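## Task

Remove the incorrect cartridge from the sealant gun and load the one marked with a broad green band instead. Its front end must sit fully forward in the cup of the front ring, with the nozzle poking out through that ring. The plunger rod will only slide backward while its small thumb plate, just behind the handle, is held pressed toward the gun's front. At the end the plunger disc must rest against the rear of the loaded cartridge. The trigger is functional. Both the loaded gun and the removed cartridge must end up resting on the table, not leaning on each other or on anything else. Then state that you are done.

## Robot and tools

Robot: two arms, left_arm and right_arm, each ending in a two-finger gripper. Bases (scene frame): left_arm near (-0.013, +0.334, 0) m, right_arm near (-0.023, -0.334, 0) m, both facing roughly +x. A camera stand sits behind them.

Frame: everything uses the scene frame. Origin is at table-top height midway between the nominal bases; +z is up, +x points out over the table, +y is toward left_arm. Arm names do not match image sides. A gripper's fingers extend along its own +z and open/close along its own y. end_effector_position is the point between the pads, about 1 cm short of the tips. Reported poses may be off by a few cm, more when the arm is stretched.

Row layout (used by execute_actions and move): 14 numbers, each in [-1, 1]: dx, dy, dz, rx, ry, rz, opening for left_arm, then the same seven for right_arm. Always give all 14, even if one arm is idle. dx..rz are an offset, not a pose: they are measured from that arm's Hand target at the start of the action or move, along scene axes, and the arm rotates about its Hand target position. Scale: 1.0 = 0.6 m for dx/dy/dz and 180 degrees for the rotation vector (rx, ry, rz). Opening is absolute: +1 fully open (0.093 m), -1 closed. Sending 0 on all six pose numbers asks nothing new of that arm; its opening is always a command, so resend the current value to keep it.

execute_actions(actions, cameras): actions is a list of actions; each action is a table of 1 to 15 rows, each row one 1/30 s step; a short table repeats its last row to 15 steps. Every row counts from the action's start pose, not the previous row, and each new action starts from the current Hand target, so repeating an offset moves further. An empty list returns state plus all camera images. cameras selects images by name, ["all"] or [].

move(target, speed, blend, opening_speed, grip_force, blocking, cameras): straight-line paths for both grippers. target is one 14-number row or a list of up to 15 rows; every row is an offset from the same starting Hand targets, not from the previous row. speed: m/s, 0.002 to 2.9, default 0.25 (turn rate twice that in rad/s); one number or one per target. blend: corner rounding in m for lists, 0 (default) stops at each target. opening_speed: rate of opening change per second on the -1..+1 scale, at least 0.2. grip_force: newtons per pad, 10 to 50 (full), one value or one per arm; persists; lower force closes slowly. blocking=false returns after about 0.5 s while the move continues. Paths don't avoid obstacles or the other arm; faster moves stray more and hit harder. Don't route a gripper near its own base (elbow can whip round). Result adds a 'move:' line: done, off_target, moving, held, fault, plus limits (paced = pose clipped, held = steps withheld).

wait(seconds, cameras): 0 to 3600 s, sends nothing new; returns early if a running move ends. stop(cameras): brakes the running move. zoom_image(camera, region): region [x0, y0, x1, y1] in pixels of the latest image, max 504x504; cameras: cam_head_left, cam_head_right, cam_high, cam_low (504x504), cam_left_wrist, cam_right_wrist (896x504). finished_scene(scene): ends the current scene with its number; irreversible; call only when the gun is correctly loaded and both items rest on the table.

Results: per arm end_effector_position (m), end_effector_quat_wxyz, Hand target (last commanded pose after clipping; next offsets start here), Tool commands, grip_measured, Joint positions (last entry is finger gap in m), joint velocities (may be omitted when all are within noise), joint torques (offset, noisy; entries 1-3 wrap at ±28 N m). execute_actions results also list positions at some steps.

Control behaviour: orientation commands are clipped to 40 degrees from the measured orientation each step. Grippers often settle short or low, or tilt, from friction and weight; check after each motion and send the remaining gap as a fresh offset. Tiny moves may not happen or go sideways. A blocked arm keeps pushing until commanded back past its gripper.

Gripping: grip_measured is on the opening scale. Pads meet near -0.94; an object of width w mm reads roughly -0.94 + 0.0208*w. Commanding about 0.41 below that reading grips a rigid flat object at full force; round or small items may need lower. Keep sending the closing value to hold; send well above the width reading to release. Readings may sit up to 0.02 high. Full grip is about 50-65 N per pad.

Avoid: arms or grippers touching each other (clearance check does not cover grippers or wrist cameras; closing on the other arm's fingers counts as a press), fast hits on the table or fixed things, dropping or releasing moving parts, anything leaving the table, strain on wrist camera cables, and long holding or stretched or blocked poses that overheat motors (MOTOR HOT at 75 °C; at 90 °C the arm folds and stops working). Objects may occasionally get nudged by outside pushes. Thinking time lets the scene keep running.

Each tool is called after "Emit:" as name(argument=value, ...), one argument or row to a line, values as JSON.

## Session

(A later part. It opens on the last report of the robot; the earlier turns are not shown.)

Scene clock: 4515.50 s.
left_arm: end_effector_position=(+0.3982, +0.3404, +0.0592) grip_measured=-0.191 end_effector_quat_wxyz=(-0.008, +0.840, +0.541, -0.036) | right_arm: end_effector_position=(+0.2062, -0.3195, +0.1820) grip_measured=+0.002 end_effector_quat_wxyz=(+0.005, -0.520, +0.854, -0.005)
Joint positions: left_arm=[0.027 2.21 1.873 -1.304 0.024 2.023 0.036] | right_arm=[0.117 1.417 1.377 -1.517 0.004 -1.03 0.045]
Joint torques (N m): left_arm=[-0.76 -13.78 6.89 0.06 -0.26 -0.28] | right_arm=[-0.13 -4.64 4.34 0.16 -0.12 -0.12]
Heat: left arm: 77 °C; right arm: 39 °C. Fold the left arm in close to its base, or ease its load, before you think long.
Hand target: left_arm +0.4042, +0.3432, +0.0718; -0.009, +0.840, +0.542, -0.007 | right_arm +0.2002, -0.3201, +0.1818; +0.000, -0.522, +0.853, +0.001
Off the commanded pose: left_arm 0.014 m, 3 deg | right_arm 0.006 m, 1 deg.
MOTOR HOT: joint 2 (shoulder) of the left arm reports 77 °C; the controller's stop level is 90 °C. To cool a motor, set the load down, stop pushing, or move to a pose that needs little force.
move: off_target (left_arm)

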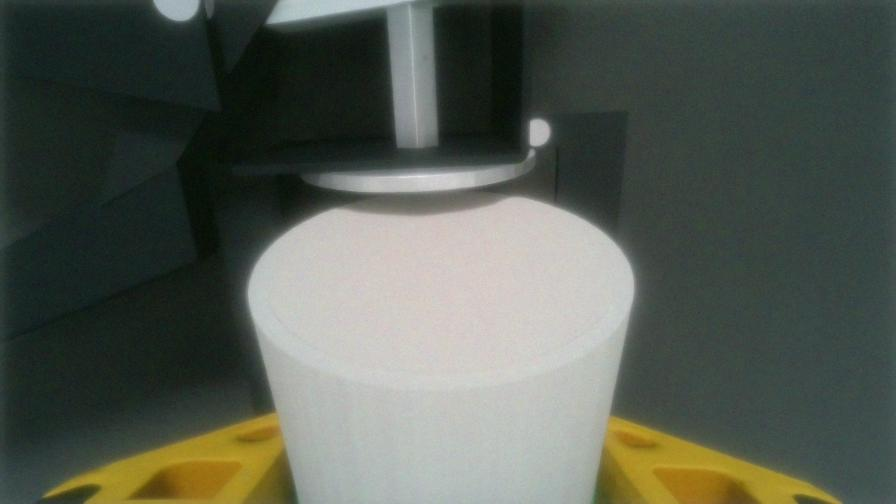

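Emit:
move(
  target=[
    [0.0095,-0.0035,-0.018,0.0212,-0.0066,0.01,-0.35,0,0,0,0,0,0,0],
  ],
  speed=0.08,
  cameras=["cam_left_wrist","cam_low"],
)

Scene clock: 4522.70 s.
left_arm: end_effector_position=(+0.4016, +0.3367, +0.0512) grip_measured=-0.191 end_effector_quat_wxyz=(-0.028, +0.832, +0.555, -0.013) | right_arm: end_effector_position=(+0.2062, -0.3195, +0.1820) grip_measured=+0.002 end_effector_quat_wxyz=(+0.005, -0.520, +0.854, -0.005)
Joint positions: left_arm=[-0.005 2.21 1.841 -1.255 -0.032 1.957 0.036] | right_arm=[0.117 1.417 1.377 -1.517 0.004 -1.03 0.045]
Joint torques (N m): left_arm=[-0.7 -13.01 7.08 0.11 -0.39 -0.3] | right_arm=[-0.12 -4.66 4.34 0.17 -0.12 -0.12]
Heat: left arm: 79 °C; right arm: 39 °C. Fold the left arm in close to its base, or ease its load, before you think long.
Hand target: left_arm +0.4098, +0.3411, +0.0609; -0.031, +0.831, +0.555, +0.019 | right_arm +0.2002, -0.3201, +0.1818; +0.000, -0.522, +0.853, +0.001
Off the commanded pose: left_arm 0.014 m, 4 deg | right_arm 0.006 m, 1 deg.
MOTOR HOT: still on. Joint 2 (shoulder) of the left arm reports 79 °C.
move: off_target (left_arm)
Images, in order (width x height): cam_low 504x504, cam_left_wrist 896x504.

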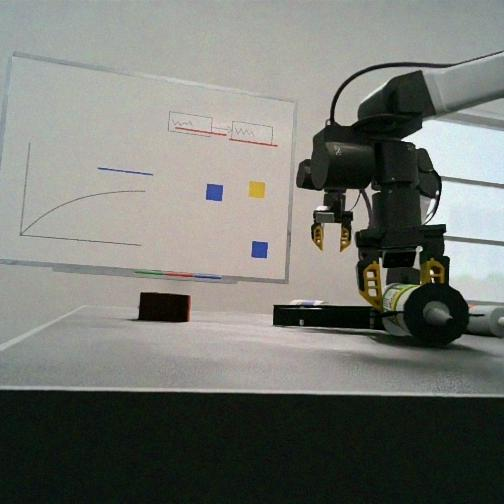

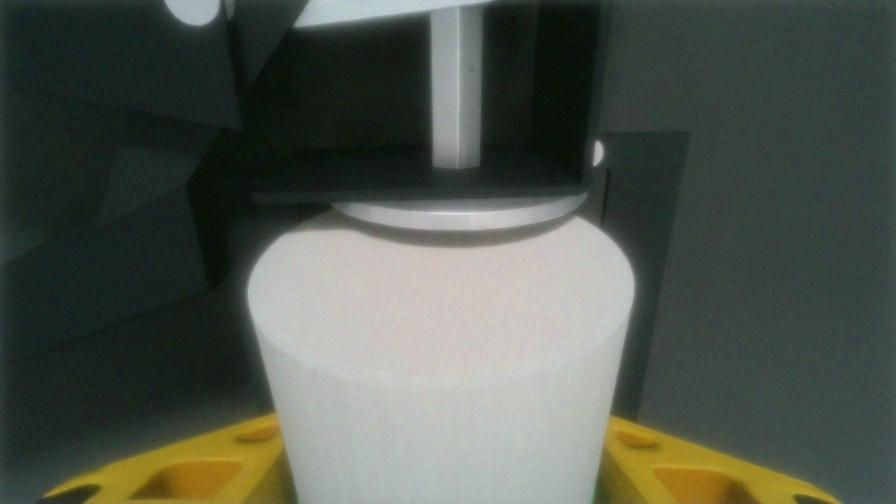

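Emit:
move(
  target=[
    [0.0,0.0,-0.014,0.0,0,0.0,-0.35,0,0,0,0,0,0,0],
    [0.0,0.0,-0.014,0.0,0,0.0,0.3,0,0,0,0,0,0,0],
  ],
  speed=0.08,
  opening_speed=0.3,
  cameras=["cam_left_wrist","cam_low"],
)

Scene clock: 4532.13 s.
left_arm: end_effector_position=(+0.4050, +0.3427, +0.0461) grip_measured=+0.298 end_effector_quat_wxyz=(-0.040, +0.831, +0.555, +0.005) | right_arm: end_effector_position=(+0.2062, -0.3195, +0.1820) grip_measured=+0.002 end_effector_quat_wxyz=(+0.005, -0.520, +0.854, -0.005)
Joint positions: left_arm=[-0.006 2.21 1.82 -1.218 -0.072 1.954 0.06] | right_arm=[0.117 1.417 1.377 -1.517 0.004 -1.03 0.045]
Joint torques (N m): left_arm=[-0.58 -12.59 6.49 0.12 -0.06 -0.22] | right_arm=[-0.13 -4.66 4.34 0.16 -0.12 -0.12]
Heat: left arm: 80 °C; right arm: 38 °C. Fold the left arm in close to its base, or ease its load, before you think long.
Hand target: left_arm +0.4099, +0.3412, +0.0526; -0.031, +0.831, +0.555, +0.019 | right_arm +0.2002, -0.3201, +0.1818; +0.000, -0.522, +0.853, +0.001
Off the commanded pose: left_arm 0.008 m, 2 deg | right_arm 0.006 m, 1 deg.
MOTOR HOT: still on. Joint 2 (shoulder) of the left arm reports 80 °C.
move: done; target 2's new opening was sent with left_arm's hand 0.011 m and 3 deg from that target
Images, in order (width x height): cam_low 504x504, cam_left_wrist 896x504.

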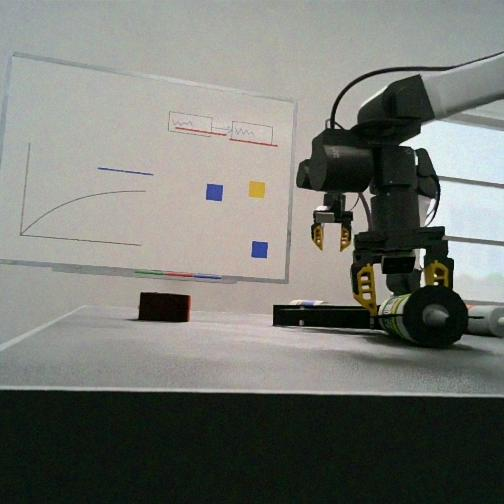

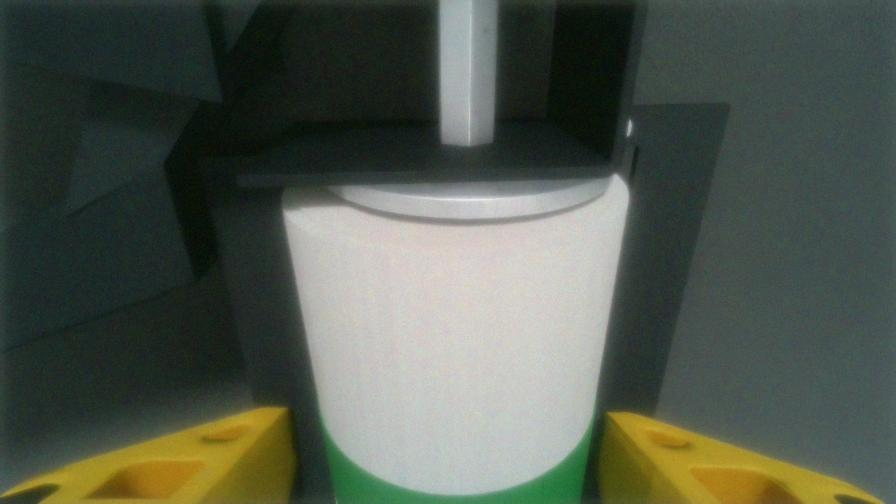

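Emit:
move(
  target=[
    [0.0,0.0,0.15,0.0,0,0.0,0.3,0,0,0,0,0,0,0],
    [-0.35,-0.17,0.17,0,0,0,0.3,0,0,0,0,0,0,0],
  ],
  speed=0.3,
  blend=0.03,
  cameras=["cam_high","cam_low"],
)

Emit:
zoom_image(
  camera="cam_high",
  region=[30, 250, 280, 500],
)

Emit:
zoom_image(
  camera="cam_low",
  region=[260, 250, 504, 380],
)

Scene clock: 4540.50 s.
left_arm: end_effector_position=(+0.2038, +0.2392, +0.1542) grip_measured=+0.298 end_effector_quat_wxyz=(-0.033, +0.832, +0.553, +0.020) | right_arm: end_effector_position=(+0.2062, -0.3195, +0.1820) grip_measured=+0.002 end_effector_quat_wxyz=(+0.005, -0.520, +0.854, -0.005)
Joint positions: left_arm=[-0.458 1.473 1.311 -1.446 -0.067 1.507 0.06] | right_arm=[0.117 1.417 1.377 -1.517 0.004 -1.03 0.045]
Joint torques (N m): left_arm=[-0.76 -6.57 5.48 0.01 -0.01 -0.28] | right_arm=[-0.12 -4.66 4.34 0.17 -0.12 -0.12]
Heat: left arm: 80 °C; right arm: 38 °C. Fold the left arm in close to its base, or ease its load, before you think long.
Hand target: left_arm +0.1999, +0.2392, +0.1546; -0.031, +0.831, +0.555, +0.019 | right_arm +0.2002, -0.3201, +0.1818; +0.000, -0.522, +0.853, +0.001
Off the commanded pose: left_arm 0.004 m, 0 deg | right_arm 0.006 m, 1 deg.
MOTOR HOT: still on. Joint 2 (shoulder) of the left arm reports 80 °C.
move: done

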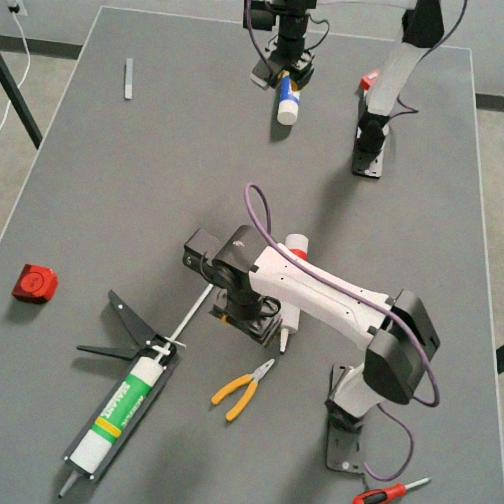

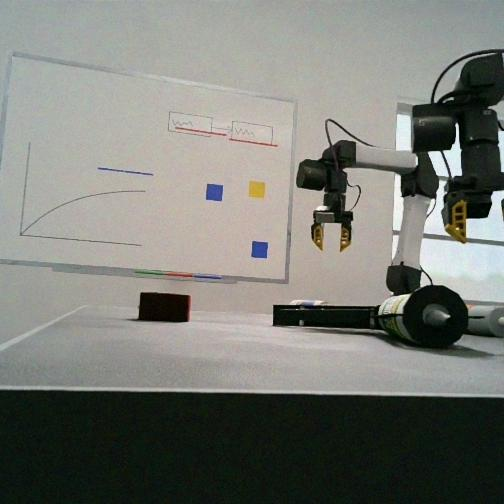

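Scaled by 2.016.

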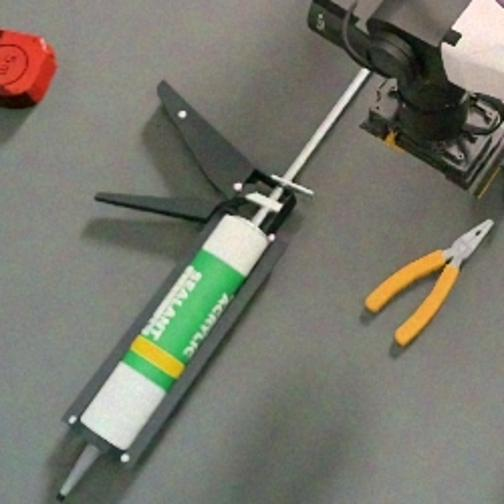

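Scaled by 2.066.

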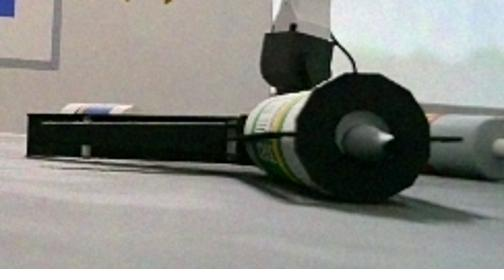

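Emit:
move(
  target=[
    [-0.15,0.05,0.0,0.0,0,0.0,0.3,0.03,0.55,-0.05,0,0,0,-0.3],
  ],
  speed=0.3,
  cameras=["cam_right_wrist","cam_high"],
)

Scene clock: 4550.27 s.
left_arm: end_effector_position=(+0.1154, +0.2683, +0.1558) grip_measured=+0.298 end_effector_quat_wxyz=(-0.027, +0.832, +0.554, +0.024) | right_arm: end_effector_position=(+0.2155, +0.0105, +0.1459) grip_measured=-0.298 end_effector_quat_wxyz=(+0.003, -0.527, +0.850, +0.004)
Joint positions: left_arm=[-0.55 1.113 1.062 -1.548 -0.067 1.413 0.06] | right_arm=[1.015 2.182 2.176 -1.556 -0.005 -0.149 0.031]
Joint torques (N m): left_arm=[-0.91 -3.11 5.6 -0.09 0.02 -0.29] | right_arm=[-0.06 -9.16 6.84 0.19 0.01 0.03]
Heat: left arm: 74 °C; right arm: 39 °C. Fold the left arm in close to its base, or ease its load, before you think long.
Hand target: left_arm +0.1099, +0.2692, +0.1546; -0.031, +0.831, +0.555, +0.019 | right_arm +0.2183, +0.0098, +0.1517; +0.000, -0.522, +0.853, +0.001
Off the commanded pose: left_arm 0.006 m, 1 deg | right_arm 0.007 m, 1 deg.
MOTOR HOT: still on. Joint 2 (shoulder) of the left arm reports 74 °C.
joint sent to its limit (right arm) — joint 4 (wrist pitch), lower limit. The joint targets still meet the commanded pose.
joint at its limit (left arm) — joint 4 (wrist pitch), lower limit.
move: done
Images, in order (width x height): cam_high 504x504, cam_right_wrist 896x504.

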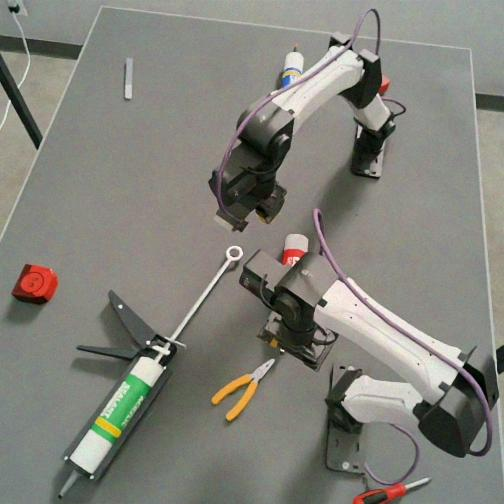

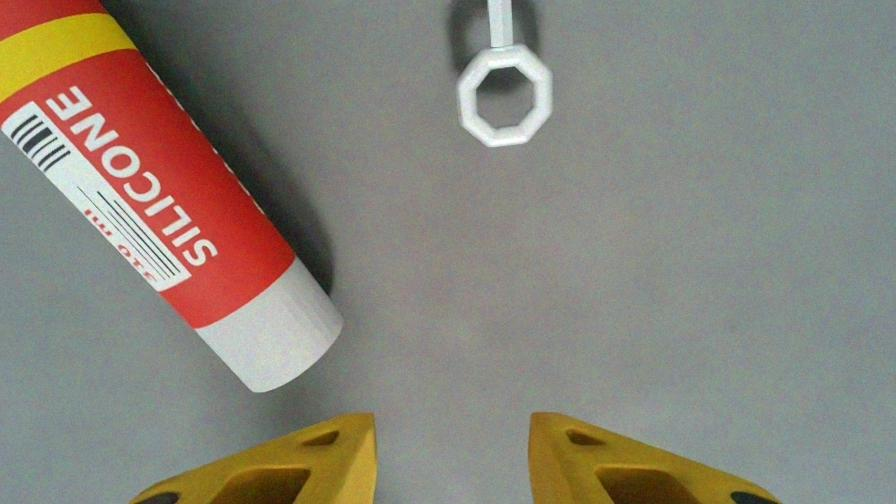

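Emit:
move(
  target=[
    [0,0,0,0,0,0.0,0.3,0.1055,0.156,-0.12,0,0,0.035,-0.3],
  ],
  speed=0.2,
  cameras=["cam_right_wrist"],
)

Scene clock: 4562.57 s.
left_arm: end_effector_position=(+0.1154, +0.2683, +0.1558) grip_measured=+0.298 end_effector_quat_wxyz=(-0.027, +0.832, +0.554, +0.024) | right_arm: end_effector_position=(+0.2779, +0.1000, +0.0737) grip_measured=-0.298 end_effector_quat_wxyz=(+0.062, -0.563, +0.824, +0.026)
Joint positions: left_arm=[-0.55 1.113 1.062 -1.548 -0.067 1.413 0.06] | right_arm=[1.015 2.714 2.842 -1.565 -0.005 -0.237 0.031]
Joint torques (N m): left_arm=[-0.94 -2.96 5.6 -0.09 0.02 -0.28] | right_arm=[0.21 -11.75 7.04 0.63 0 -0.13]
Heat: left arm: 67 °C; right arm: 43 °C.
Hand target: left_arm +0.1099, +0.2692, +0.1546; -0.031, +0.831, +0.555, +0.020 | right_arm +0.2816, +0.1035, +0.0797; +0.000, -0.568, +0.823, +0.001
Off the commanded pose: left_arm 0.006 m, 1 deg | right_arm 0.008 m, 8 deg.
MOTOR HOT: cleared for the motors of the left arm.
elbow stopped short (right arm): the move would have taken joint 3 (elbow) straighter than the controller allows.
joint at its limit (left arm) — joint 4 (wrist pitch), lower limit.
move: off_target (right_arm)

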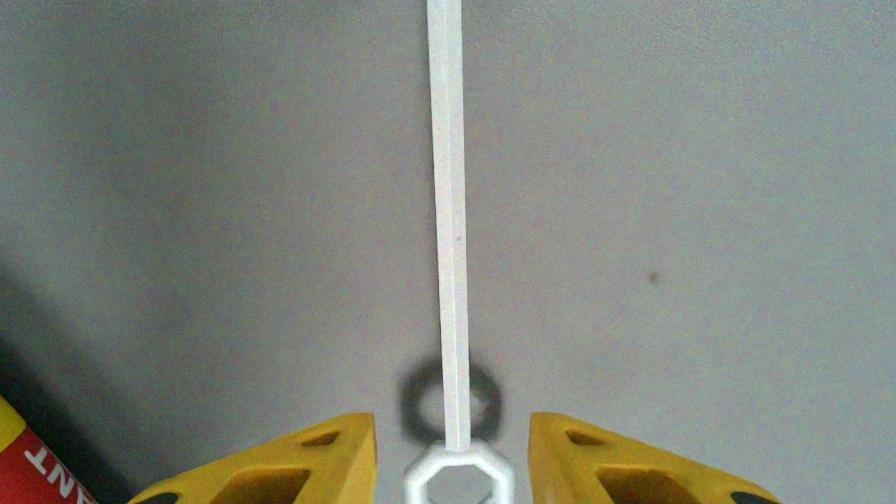

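Emit:
move(
  target=[
    [0,0,0,0,0,0.0,0.3,-0.002,0.0,-0.09,0,0,0.0,-0.3],
    [0,0,0,0,0,0.0,0.3,-0.002,0.0,-0.09,0,0,0.0,-1],
  ],
  speed=0.15,
  cameras=["cam_right_wrist"],
)

Scene clock: 4568.73 s.
left_arm: end_effector_position=(+0.1154, +0.2683, +0.1558) grip_measured=+0.298 end_effector_quat_wxyz=(-0.027, +0.832, +0.554, +0.024) | right_arm: end_effector_position=(+0.2759, +0.0962, +0.0219) grip_measured=-0.926 end_effector_quat_wxyz=(+0.019, -0.565, +0.825, +0.009)
Joint positions: left_arm=[-0.55 1.113 1.062 -1.548 -0.067 1.413 0.06] | right_arm=[1.014 2.818 2.846 -1.557 -0.003 -0.24 0.001]
Joint torques (N m): left_arm=[-0.91 -3.02 5.61 -0.1 0.01 -0.29] | right_arm=[0.35 -11.99 6.61 0.61 -0.01 -0.08]
Heat: left arm: 65 °C; right arm: 46 °C.
Hand target: left_arm +0.1099, +0.2692, +0.1546; -0.031, +0.831, +0.555, +0.020 | right_arm +0.2804, +0.1036, +0.0259; +0.000, -0.568, +0.823, +0.001
Off the commanded pose: left_arm 0.006 m, 1 deg | right_arm 0.009 m, 2 deg.
elbow stopped short (right arm): the move would have taken joint 3 (elbow) straighter than the controller allows.
joint at its limit (left arm) — joint 4 (wrist pitch), lower limit.
move: done

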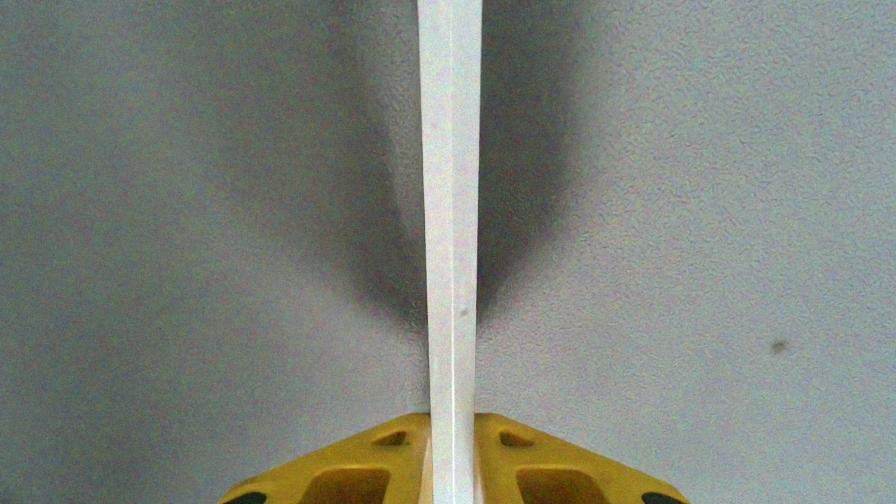

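Emit:
move(
  target=[
    [0.472,0.063,0.0,0,0,0.0,0.3,0.0,0.0,-0.0,0,0,0.0,-1],
  ],
  speed=0.3,
  cameras=["cam_left_wrist"],
)

Scene clock: 4584.83 s.
left_arm: end_effector_position=(+0.3909, +0.3063, +0.1509) grip_measured=+0.298 end_effector_quat_wxyz=(-0.029, +0.827, +0.561, +0.025) | right_arm: end_effector_position=(+0.2759, +0.0962, +0.0219) grip_measured=-0.926 end_effector_quat_wxyz=(+0.019, -0.565, +0.825, +0.009)
Joint positions: left_arm=[-0.098 2.123 2.101 -1.548 -0.076 1.849 0.06] | right_arm=[1.014 2.818 2.846 -1.557 -0.003 -0.24 0.001]
Joint torques (N m): left_arm=[0.1 -10 8.98 -0.07 -0.01 0.01] | right_arm=[0.4 -12.04 6.72 0.58 -0.02 -0.08]
Heat: left arm: 61 °C; right arm: 48 °C.
Hand target: left_arm +0.3931, +0.3069, +0.1546; -0.031, +0.831, +0.555, +0.020 | right_arm +0.2804, +0.1036, +0.0259; +0.000, -0.568, +0.823, +0.001
Off the commanded pose: left_arm 0.004 m, 1 deg | right_arm 0.010 m, 2 deg.
elbow stopped short (right arm): the move would have taken joint 3 (elbow) straighter than the controller allows.
joint sent to its limit (left arm) — joint 4 (wrist pitch), lower limit. The joint targets still meet the commanded pose.
move: done

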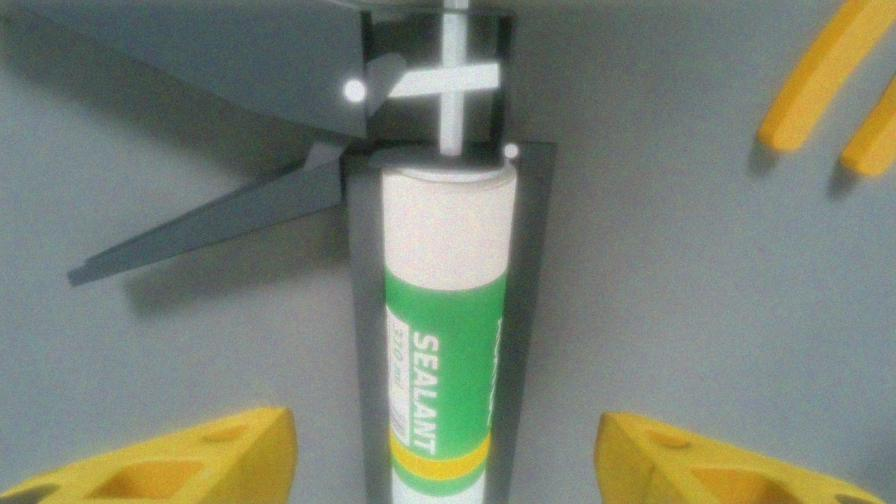

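Now push the rod forward with the right.

Emit:
move(
  target=[
    [0.0,0.0,0.0,0,0,0.0,0.3,0.0072,0.0186,-0.0,0,0,0.0,-1],
  ],
  speed=0.04,
  cameras=["cam_left_wrist"],
)

Emit:
move(
  target=[
    [0.0,0.0,0.0,0,0,0.0,0.3,0.0072,0.0186,-0.0,0,0,0.0,-1],
  ],
  speed=0.04,
  cameras=["cam_left_wrist","cam_right_wrist"],
)

Scene clock: 4595.83 s.
left_arm: end_effector_position=(+0.3908, +0.3064, +0.1509) grip_measured=+0.298 end_effector_quat_wxyz=(-0.029, +0.827, +0.561, +0.024) | right_arm: end_effector_position=(+0.2761, +0.0965, +0.0219) grip_measured=-0.926 end_effector_quat_wxyz=(+0.020, -0.565, +0.825, +0.009)
Joint positions: left_arm=[-0.098 2.123 2.101 -1.549 -0.076 1.849 0.06] | right_arm=[1.014 2.818 2.846 -1.555 -0.003 -0.24 0.001]
Joint torques (N m): left_arm=[0.13 -9.95 9.02 -0.09 -0.03 0.01] | right_arm=[0.8 -12 6.71 1.06 -0.01 -0.02]
Heat: left arm: 61 °C; right arm: 49 °C.
Hand target: left_arm +0.3931, +0.3069, +0.1546; -0.031, +0.831, +0.555, +0.020 | right_arm +0.2848, +0.1147, +0.0259; +0.001, -0.568, +0.823, +0.001
Off the commanded pose: left_arm 0.004 m, 1 deg | right_arm 0.021 m, 2 deg.
elbow stopped short (right arm): the move would have taken joint 3 (elbow) straighter than the controller allows.
joint sent to its limit (left arm) — joint 4 (wrist pitch), lower limit. The joint targets still meet the commanded pose.
move: off_target (right_arm)

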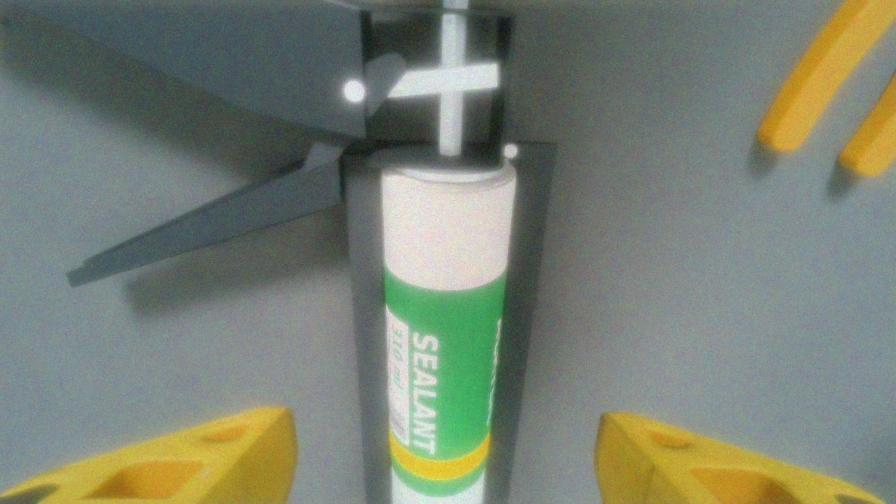

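Scene clock: 4597.57 s.
left_arm: end_effector_position=(+0.3908, +0.3064, +0.1509) grip_measured=+0.298 end_effector_quat_wxyz=(-0.029, +0.827, +0.561, +0.024) | right_arm: end_effector_position=(+0.2759, +0.0980, +0.0220) grip_measured=-0.926 end_effector_quat_wxyz=(+0.022, -0.566, +0.824, +0.010)
Joint positions: left_arm=[-0.098 2.123 2.101 -1.549 -0.076 1.849 0.06] | right_arm=[1.016 2.818 2.846 -1.55 -0.003 -0.24 0.001]
Joint torques (N m): left_arm=[0.1 -10.02 9.05 -0.08 -0.01 0.02] | right_arm=[1.05 -11.96 6.72 1.47 -0.01 0.03]
Heat: left arm: 61 °C; right arm: 49 °C.
Hand target: left_arm +0.3931, +0.3069, +0.1546; -0.031, +0.831, +0.555, +0.020 | right_arm +0.2891, +0.1258, +0.0259; +0.000, -0.568, +0.823, +0.001
Off the commanded pose: left_arm 0.004 m, 1 deg | right_arm 0.031 m, 3 deg.
elbow stopped short (right arm): the move would have taken joint 3 (elbow) straighter than the controller allows.
joint sent to its limit (left arm) — joint 4 (wrist pitch), lower limit. The joint targets still meet the commanded pose.
move: off_target (right_arm)

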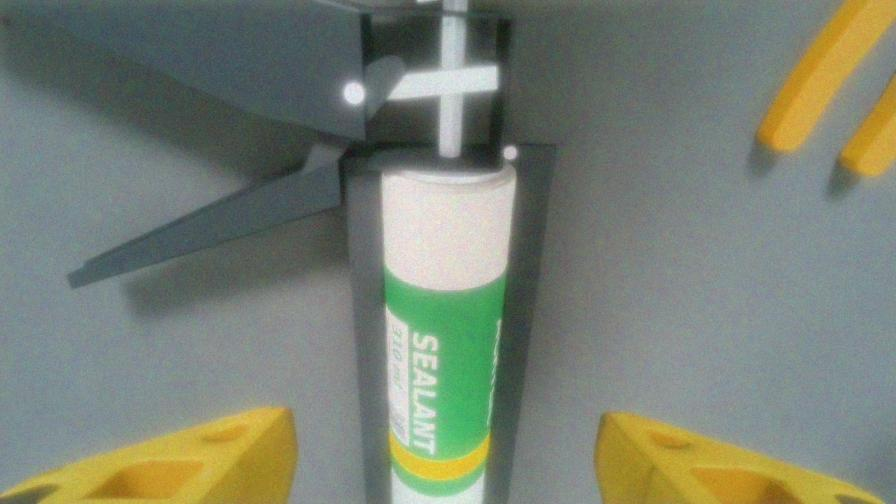

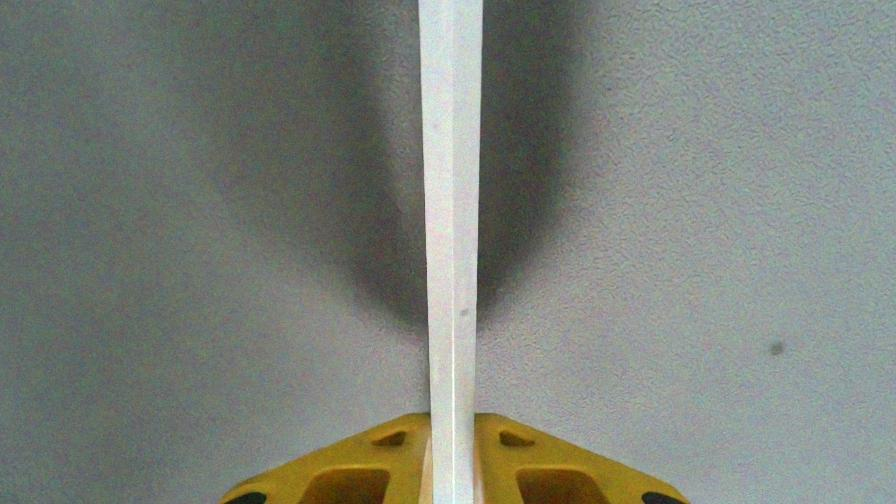

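Emit:
move(
  target=[
    [0.06,0.2,-0.03,0,0,0.0,0.3,-0.01,-0.03,-0.0,0,0,0.0,-1],
  ],
  speed=0.2,
  cameras=["cam_left_wrist"],
)

Emit:
zoom_image(
  camera="cam_left_wrist",
  region=[300, 200, 620, 460],
)

Scene clock: 4611.27 s.
left_arm: end_effector_position=(+0.4264, +0.4265, +0.1354) grip_measured=+0.298 end_effector_quat_wxyz=(-0.034, +0.804, +0.592, +0.041) | right_arm: end_effector_position=(+0.2757, +0.0977, +0.0220) grip_measured=-0.926 end_effector_quat_wxyz=(+0.021, -0.566, +0.824, +0.010)
Joint positions: left_arm=[0.173 2.296 2.319 -1.551 -0.097 2.045 0.06] | right_arm=[1.016 2.818 2.846 -1.552 -0.003 -0.24 0.001]
Joint torques (N m): left_arm=[-0.32 -10.63 9.07 0 -0.09 0.01] | right_arm=[0.29 -12.01 6.72 0.77 -0.01 -0.07]
Heat: left arm: 62 °C; right arm: 51 °C.
Hand target: left_arm +0.4290, +0.4270, +0.1364; -0.031, +0.831, +0.555, +0.019 | right_arm +0.2831, +0.1079, +0.0259; +0.000, -0.568, +0.823, +0.001
Off the commanded pose: left_arm 0.003 m, 6 deg | right_arm 0.013 m, 3 deg.
elbow stopped short (right arm): the move would have taken joint 3 (elbow) straighter than the controller allows.
joint sent to its limit (left arm) — joint 4 (wrist pitch), lower limit; joint 6 (wrist roll), upper limit. The joint targets are off in orientation, not in position.
move: off_target (left_arm, right_arm)

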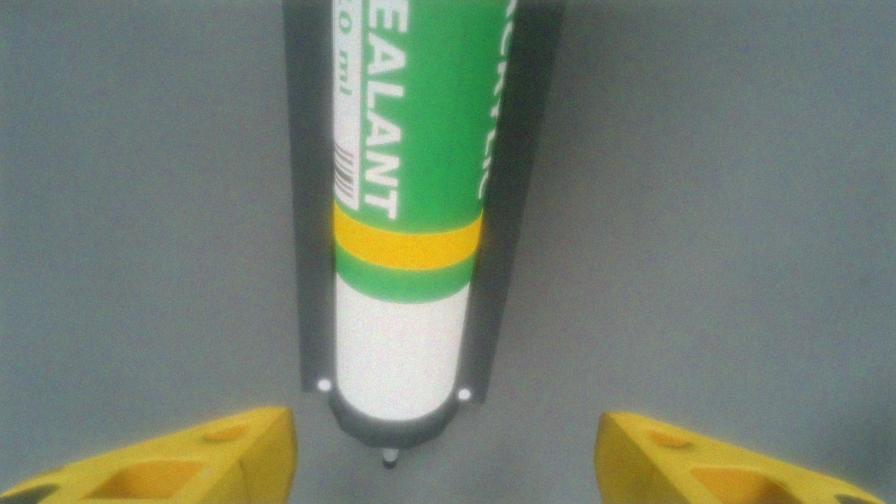

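Scaled by 1.575.

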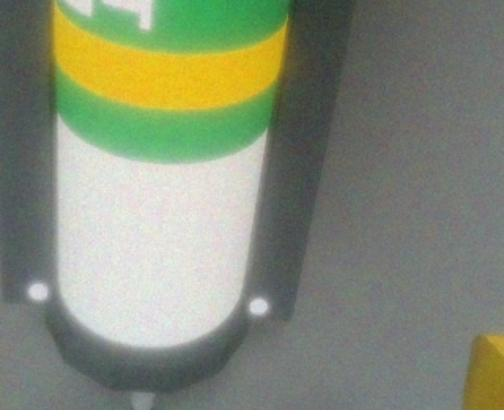

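Emit:
move(
  target=[
    [0.0,0.0,0.02,0,0,0.96,0.3,0.0,0.0,-0.0,0,0,0.0,-1],
  ],
  speed=0.6,
  cameras=["cam_left_wrist"],
)

Scene clock: 4624.40 s.
left_arm: end_effector_position=(+0.4265, +0.4241, +0.1350) grip_measured=+0.298 end_effector_quat_wxyz=(+0.011, -0.493, +0.869, -0.037) | right_arm: end_effector_position=(+0.2757, +0.0977, +0.0220) grip_measured=-0.926 end_effector_quat_wxyz=(+0.021, -0.566, +0.824, +0.010)
Joint positions: left_arm=[0.228 2.296 2.319 -1.552 0.064 -0.808 0.06] | right_arm=[1.016 2.818 2.846 -1.552 -0.003 -0.24 0.001]
Joint torques (N m): left_arm=[0.53 -12.93 9.42 0.13 0.04 -0.37] | right_arm=[0.29 -12.01 6.72 0.77 -0.01 -0.07]
Heat: left arm: 65 °C; right arm: 53 °C.
Hand target: left_arm +0.4290, +0.4270, +0.1484; -0.021, -0.502, +0.864, -0.030 | right_arm +0.2831, +0.1079, +0.0259; +0.000, -0.568, +0.823, +0.001
Off the commanded pose: left_arm 0.014 m, 4 deg | right_arm 0.013 m, 3 deg.
elbow stopped short (right arm): the move would have taken joint 3 (elbow) straighter than the controller allows.
joint sent to its limit (left arm) — joint 4 (wrist pitch), lower limit. The joint targets are off in orientation, not in position.
move: off_target (left_arm)

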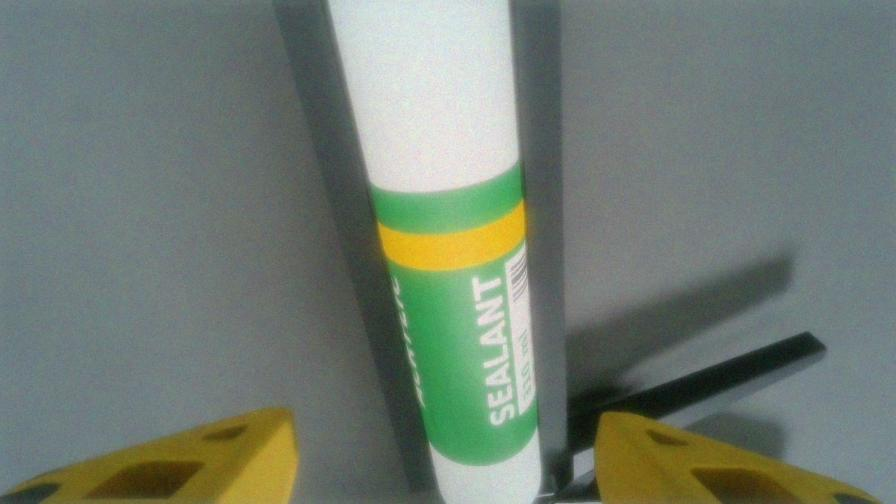

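Emit:
move(
  target=[
    [0.0213,0.0362,-0.13,0,0,0.042,0.3,0.0,0.0,-0.0,0,0,0.0,-1],
  ],
  speed=0.2,
  cameras=["cam_left_wrist"],
)

Scene clock: 4639.40 s.
left_arm: end_effector_position=(+0.4368, +0.4459, +0.0677) grip_measured=+0.298 end_effector_quat_wxyz=(-0.029, -0.549, +0.835, -0.025) | right_arm: end_effector_position=(+0.2757, +0.0977, +0.0220) grip_measured=-0.926 end_effector_quat_wxyz=(+0.021, -0.566, +0.824, +0.010)
Joint positions: left_arm=[0.269 2.444 2.309 -1.476 0.066 -0.895 0.06] | right_arm=[1.016 2.818 2.846 -1.552 -0.003 -0.24 0.001]
Joint torques (N m): left_arm=[0.28 -12.56 7.91 0.11 0.01 -0.34] | right_arm=[0.29 -12.01 6.72 0.77 -0.01 -0.07]
Heat: left arm: 70 °C; right arm: 54 °C.
Hand target: left_arm +0.4418, +0.4487, +0.0705; -0.019, -0.558, +0.829, -0.031 | right_arm +0.2831, +0.1079, +0.0259; +0.000, -0.568, +0.823, +0.001
Off the commanded pose: left_arm 0.006 m, 2 deg | right_arm 0.013 m, 3 deg.
elbow stopped short (right arm): the move would have taken joint 3 (elbow) straighter than the controller allows.
move: done

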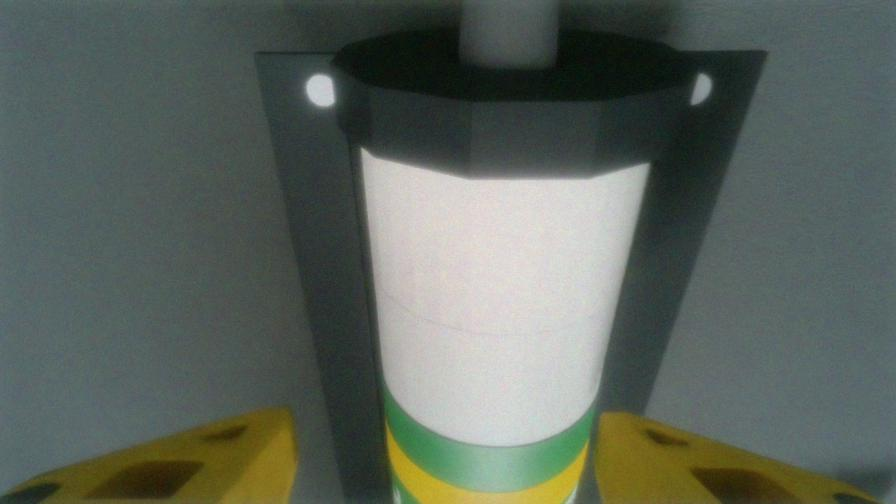

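Emit:
move(
  target=[
    [0.0138,-0.0058,-0.03,0,0,0.0,0.3,0.0,0.0,-0.0,0,0,0.0,-1],
  ],
  speed=0.15,
  cameras=["cam_left_wrist"],
)

Scene clock: 4655.47 s.
left_arm: end_effector_position=(+0.4454, +0.4482, +0.0570) grip_measured=+0.298 end_effector_quat_wxyz=(-0.021, -0.554, +0.832, -0.028) | right_arm: end_effector_position=(+0.2757, +0.0977, +0.0220) grip_measured=-0.926 end_effector_quat_wxyz=(+0.021, -0.566, +0.824, +0.010)
Joint positions: left_arm=[0.269 2.467 2.309 -1.434 0.067 -0.907 0.06] | right_arm=[1.016 2.818 2.846 -1.552 -0.003 -0.24 0.001]
Joint torques (N m): left_arm=[-0.83 -11.82 7.41 0.19 0 -0.34] | right_arm=[0.29 -12.01 6.71 0.77 -0.01 -0.07]
Heat: left arm: 71 °C; right arm: 56 °C.
Hand target: left_arm +0.4502, +0.4452, +0.0525; -0.019, -0.558, +0.829, -0.031 | right_arm +0.2831, +0.1079, +0.0259; +0.000, -0.568, +0.823, +0.001
Off the commanded pose: left_arm 0.007 m, 1 deg | right_arm 0.013 m, 3 deg.
elbow stopped short (right arm): the move would have taken joint 3 (elbow) straighter than the controller allows.
move: done

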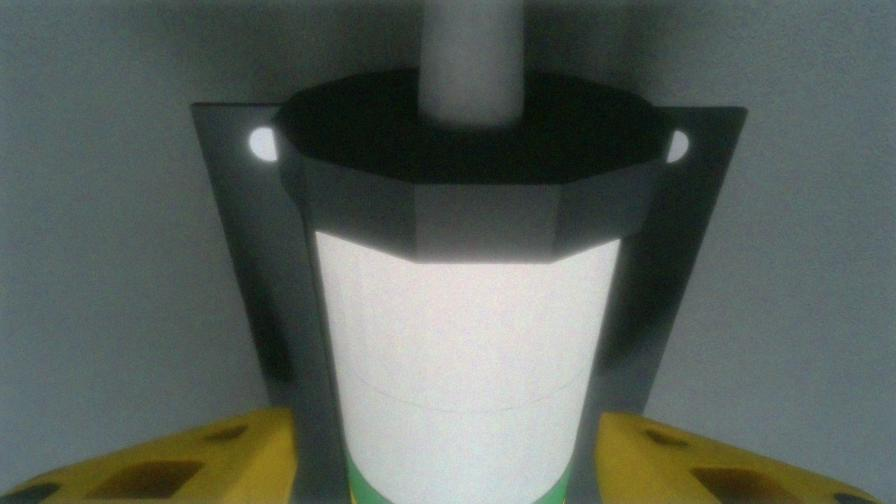

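Emit:
move(
  target=[
    [0.0042,-0.0018,-0.02,0,0,0.0,0.3,0.0,0.0,-0.0,0,0,0.0,-1],
    [0.0042,-0.0018,-0.02,0,0,0.0,-0.3,0.0,0.0,-0.0,0,0,0.0,-1],
  ],
  speed=0.12,
  cameras=["cam_left_wrist"],
)

Scene clock: 4663.00 s.
left_arm: end_effector_position=(+0.4498, +0.4480, +0.0505) grip_measured=-0.248 end_effector_quat_wxyz=(-0.015, -0.554, +0.832, -0.030) | right_arm: end_effector_position=(+0.2756, +0.0976, +0.0220) grip_measured=-0.926 end_effector_quat_wxyz=(+0.021, -0.566, +0.824, +0.010)
Joint positions: left_arm=[0.266 2.474 2.296 -1.403 0.066 -0.912 0.033] | right_arm=[1.016 2.818 2.846 -1.552 -0.003 -0.24 0.001]
Joint torques (N m): left_arm=[-0.9 -11.56 5.97 0.27 0.02 -0.34] | right_arm=[0.29 -11.96 6.74 0.79 -0.01 -0.07]
Heat: left arm: 73 °C; right arm: 56 °C.
Hand target: left_arm +0.4527, +0.4440, +0.0407; -0.019, -0.557, +0.829, -0.032 | right_arm +0.2831, +0.1079, +0.0259; +0.000, -0.568, +0.823, +0.001
Off the commanded pose: left_arm 0.011 m, 1 deg | right_arm 0.013 m, 3 deg.
elbow stopped short (right arm): the move would have taken joint 3 (elbow) straighter than the controller allows.
move: off_target (left_arm); target 2's new opening was sent with left_arm's hand 0.011 m and 1 deg from that target

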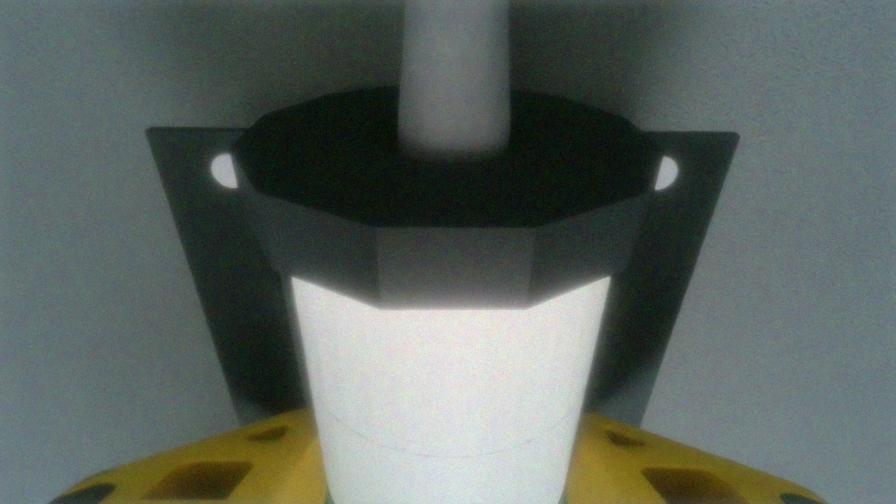

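Emit:
move(
  target=[
    [0.012,0.0275,0.008,0,0,0.0,-0.3,-0.02,-0.035,-0.0,0,0,0.0,-1],
  ],
  speed=0.06,
  cameras=["cam_left_wrist"],
)

Scene clock: 4670.73 s.
left_arm: end_effector_position=(+0.4510, +0.4520, +0.0506) grip_measured=-0.248 end_effector_quat_wxyz=(-0.032, -0.556, +0.830, -0.026) | right_arm: end_effector_position=(+0.2742, +0.0955, +0.0199) grip_measured=-0.926 end_effector_quat_wxyz=(+0.016, -0.566, +0.824, +0.008)
Joint positions: left_arm=[0.275 2.552 2.44 -1.503 0.069 -0.907 0.033] | right_arm=[1.016 2.805 2.811 -1.542 -0.003 -0.24 0.001]
Joint torques (N m): left_arm=[1.06 -11.23 9.11 0.29 -0.03 -0.09] | right_arm=[-0.02 -14.06 3.54 0.09 -0.02 -0.11]
Heat: left arm: 74 °C; right arm: 57 °C.
Hand target: left_arm +0.4599, +0.4606, +0.0453; -0.019, -0.558, +0.829, -0.031 | right_arm +0.2711, +0.0868, +0.0258; +0.000, -0.568, +0.823, +0.001
Off the commanded pose: left_arm 0.013 m, 2 deg | right_arm 0.011 m, 2 deg.
joint sent to its limit (right arm) — joint 4 (wrist pitch), lower limit. The joint targets still meet the commanded pose.
move: off_target (left_arm, right_arm)

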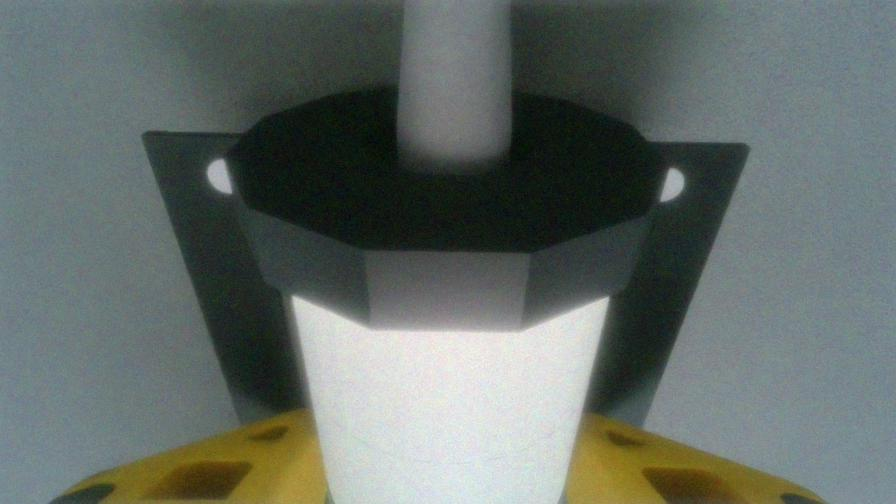

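Emit:
move(
  target=[
    [0.010,0.023,0.004,0,0,0.0,-0.3,-0.0,-0.0,-0.0,0,0,0.0,-1],
  ],
  speed=0.06,
  cameras=["cam_left_wrist"],
)

Emit:
move(
  target=[
    [0.010,0.023,0.004,0,0,0.0,-0.3,-0.0,-0.0,-0.0,0,0,0.0,-1],
  ],
  speed=0.06,
  cameras=["cam_left_wrist"],
)

Scene clock: 4676.57 s.
left_arm: end_effector_position=(+0.4567, +0.4533, +0.0505) grip_measured=-0.248 end_effector_quat_wxyz=(-0.042, -0.551, +0.832, -0.039) | right_arm: end_effector_position=(+0.2744, +0.0978, +0.0205) grip_measured=-0.926 end_effector_quat_wxyz=(+0.019, -0.561, +0.827, +0.012)
Joint positions: left_arm=[0.285 2.64 2.604 -1.593 0.1 -0.884 0.033] | right_arm=[1.017 2.804 2.811 -1.534 -0.009 -0.228 0.001]
Joint torques (N m): left_arm=[2.25 -11.45 10.43 0.31 -0.28 -0.1] | right_arm=[-0.05 -13.93 3.62 0.02 0.04 -0.25]
Heat: left arm: 75 °C; right arm: 62 °C. Fold the left arm in close to its base, or ease its load, before you think long.
Hand target: left_arm +0.4658, +0.4744, +0.0477; -0.019, -0.558, +0.829, -0.031 | right_arm +0.2711, +0.0869, +0.0259; +0.000, -0.568, +0.823, +0.001
Off the commanded pose: left_arm 0.023 m, 3 deg | right_arm 0.013 m, 3 deg.
MOTOR HOT: joint 2 (shoulder) of the left arm reports 75 °C; the controller's stop level is 90 °C. To cool a motor, set the load down, stop pushing, or move to a pose that needs little force.
joint read past its limit (left arm) — joint 4 (wrist pitch), lower limit.
joint sent to its limit (left arm) — joint 4 (wrist pitch), lower limit. The joint targets still meet the commanded pose.
joint sent to its limit (right arm) — joint 4 (wrist pitch), lower limit. The joint targets still meet the commanded pose.
move: off_target (left_arm)

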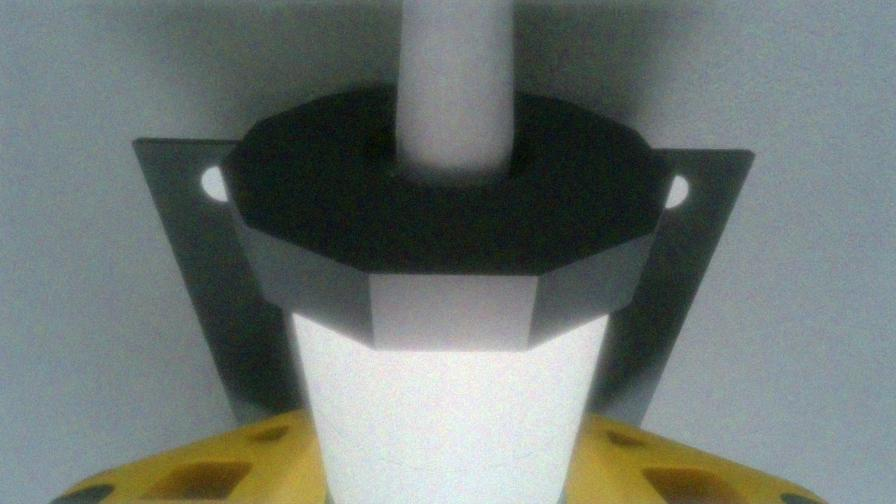

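Scene clock: 4677.20 s.
left_arm: end_effector_position=(+0.4648, +0.4555, +0.0509) grip_measured=-0.248 end_effector_quat_wxyz=(-0.033, -0.545, +0.836, -0.056) | right_arm: end_effector_position=(+0.2768, +0.1018, +0.0208) grip_measured=-0.926 end_effector_quat_wxyz=(+0.027, -0.557, +0.830, +0.016)
Joint positions: left_arm=[0.294 2.666 2.657 -1.593 0.127 -0.861 0.033] | right_arm=[1.017 2.804 2.811 -1.515 -0.011 -0.219 0.001]
Joint torques (N m): left_arm=[3.56 -11.82 10.8 0.35 -0.51 -0.14] | right_arm=[-0.06 -13.96 3.78 -0.14 0.04 -0.35]
Heat: left arm: 75 °C; right arm: 62 °C. Fold the left arm in close to its base, or ease its load, before you think long.
Hand target: left_arm +0.4719, +0.4882, +0.0501; -0.019, -0.558, +0.829, -0.031 | right_arm +0.2711, +0.0868, +0.0259; +0.000, -0.568, +0.823, +0.001
Off the commanded pose: left_arm 0.033 m, 4 deg | right_arm 0.017 m, 4 deg.
MOTOR HOT: still on. Joint 2 (shoulder) of the left arm reports 75 °C.
joint read past its limit (left arm) — joint 4 (wrist pitch), lower limit.
joint sent to its limit (left arm) — joint 4 (wrist pitch), lower limit. The joint targets still meet the commanded pose.
joint sent to its limit (right arm) — joint 4 (wrist pitch), lower limit. The joint targets still meet the commanded pose.
move: off_target (left_arm)

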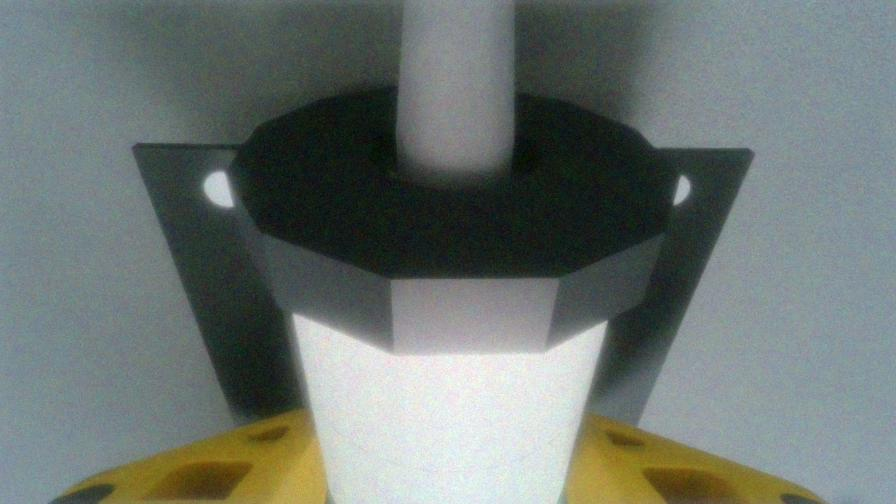

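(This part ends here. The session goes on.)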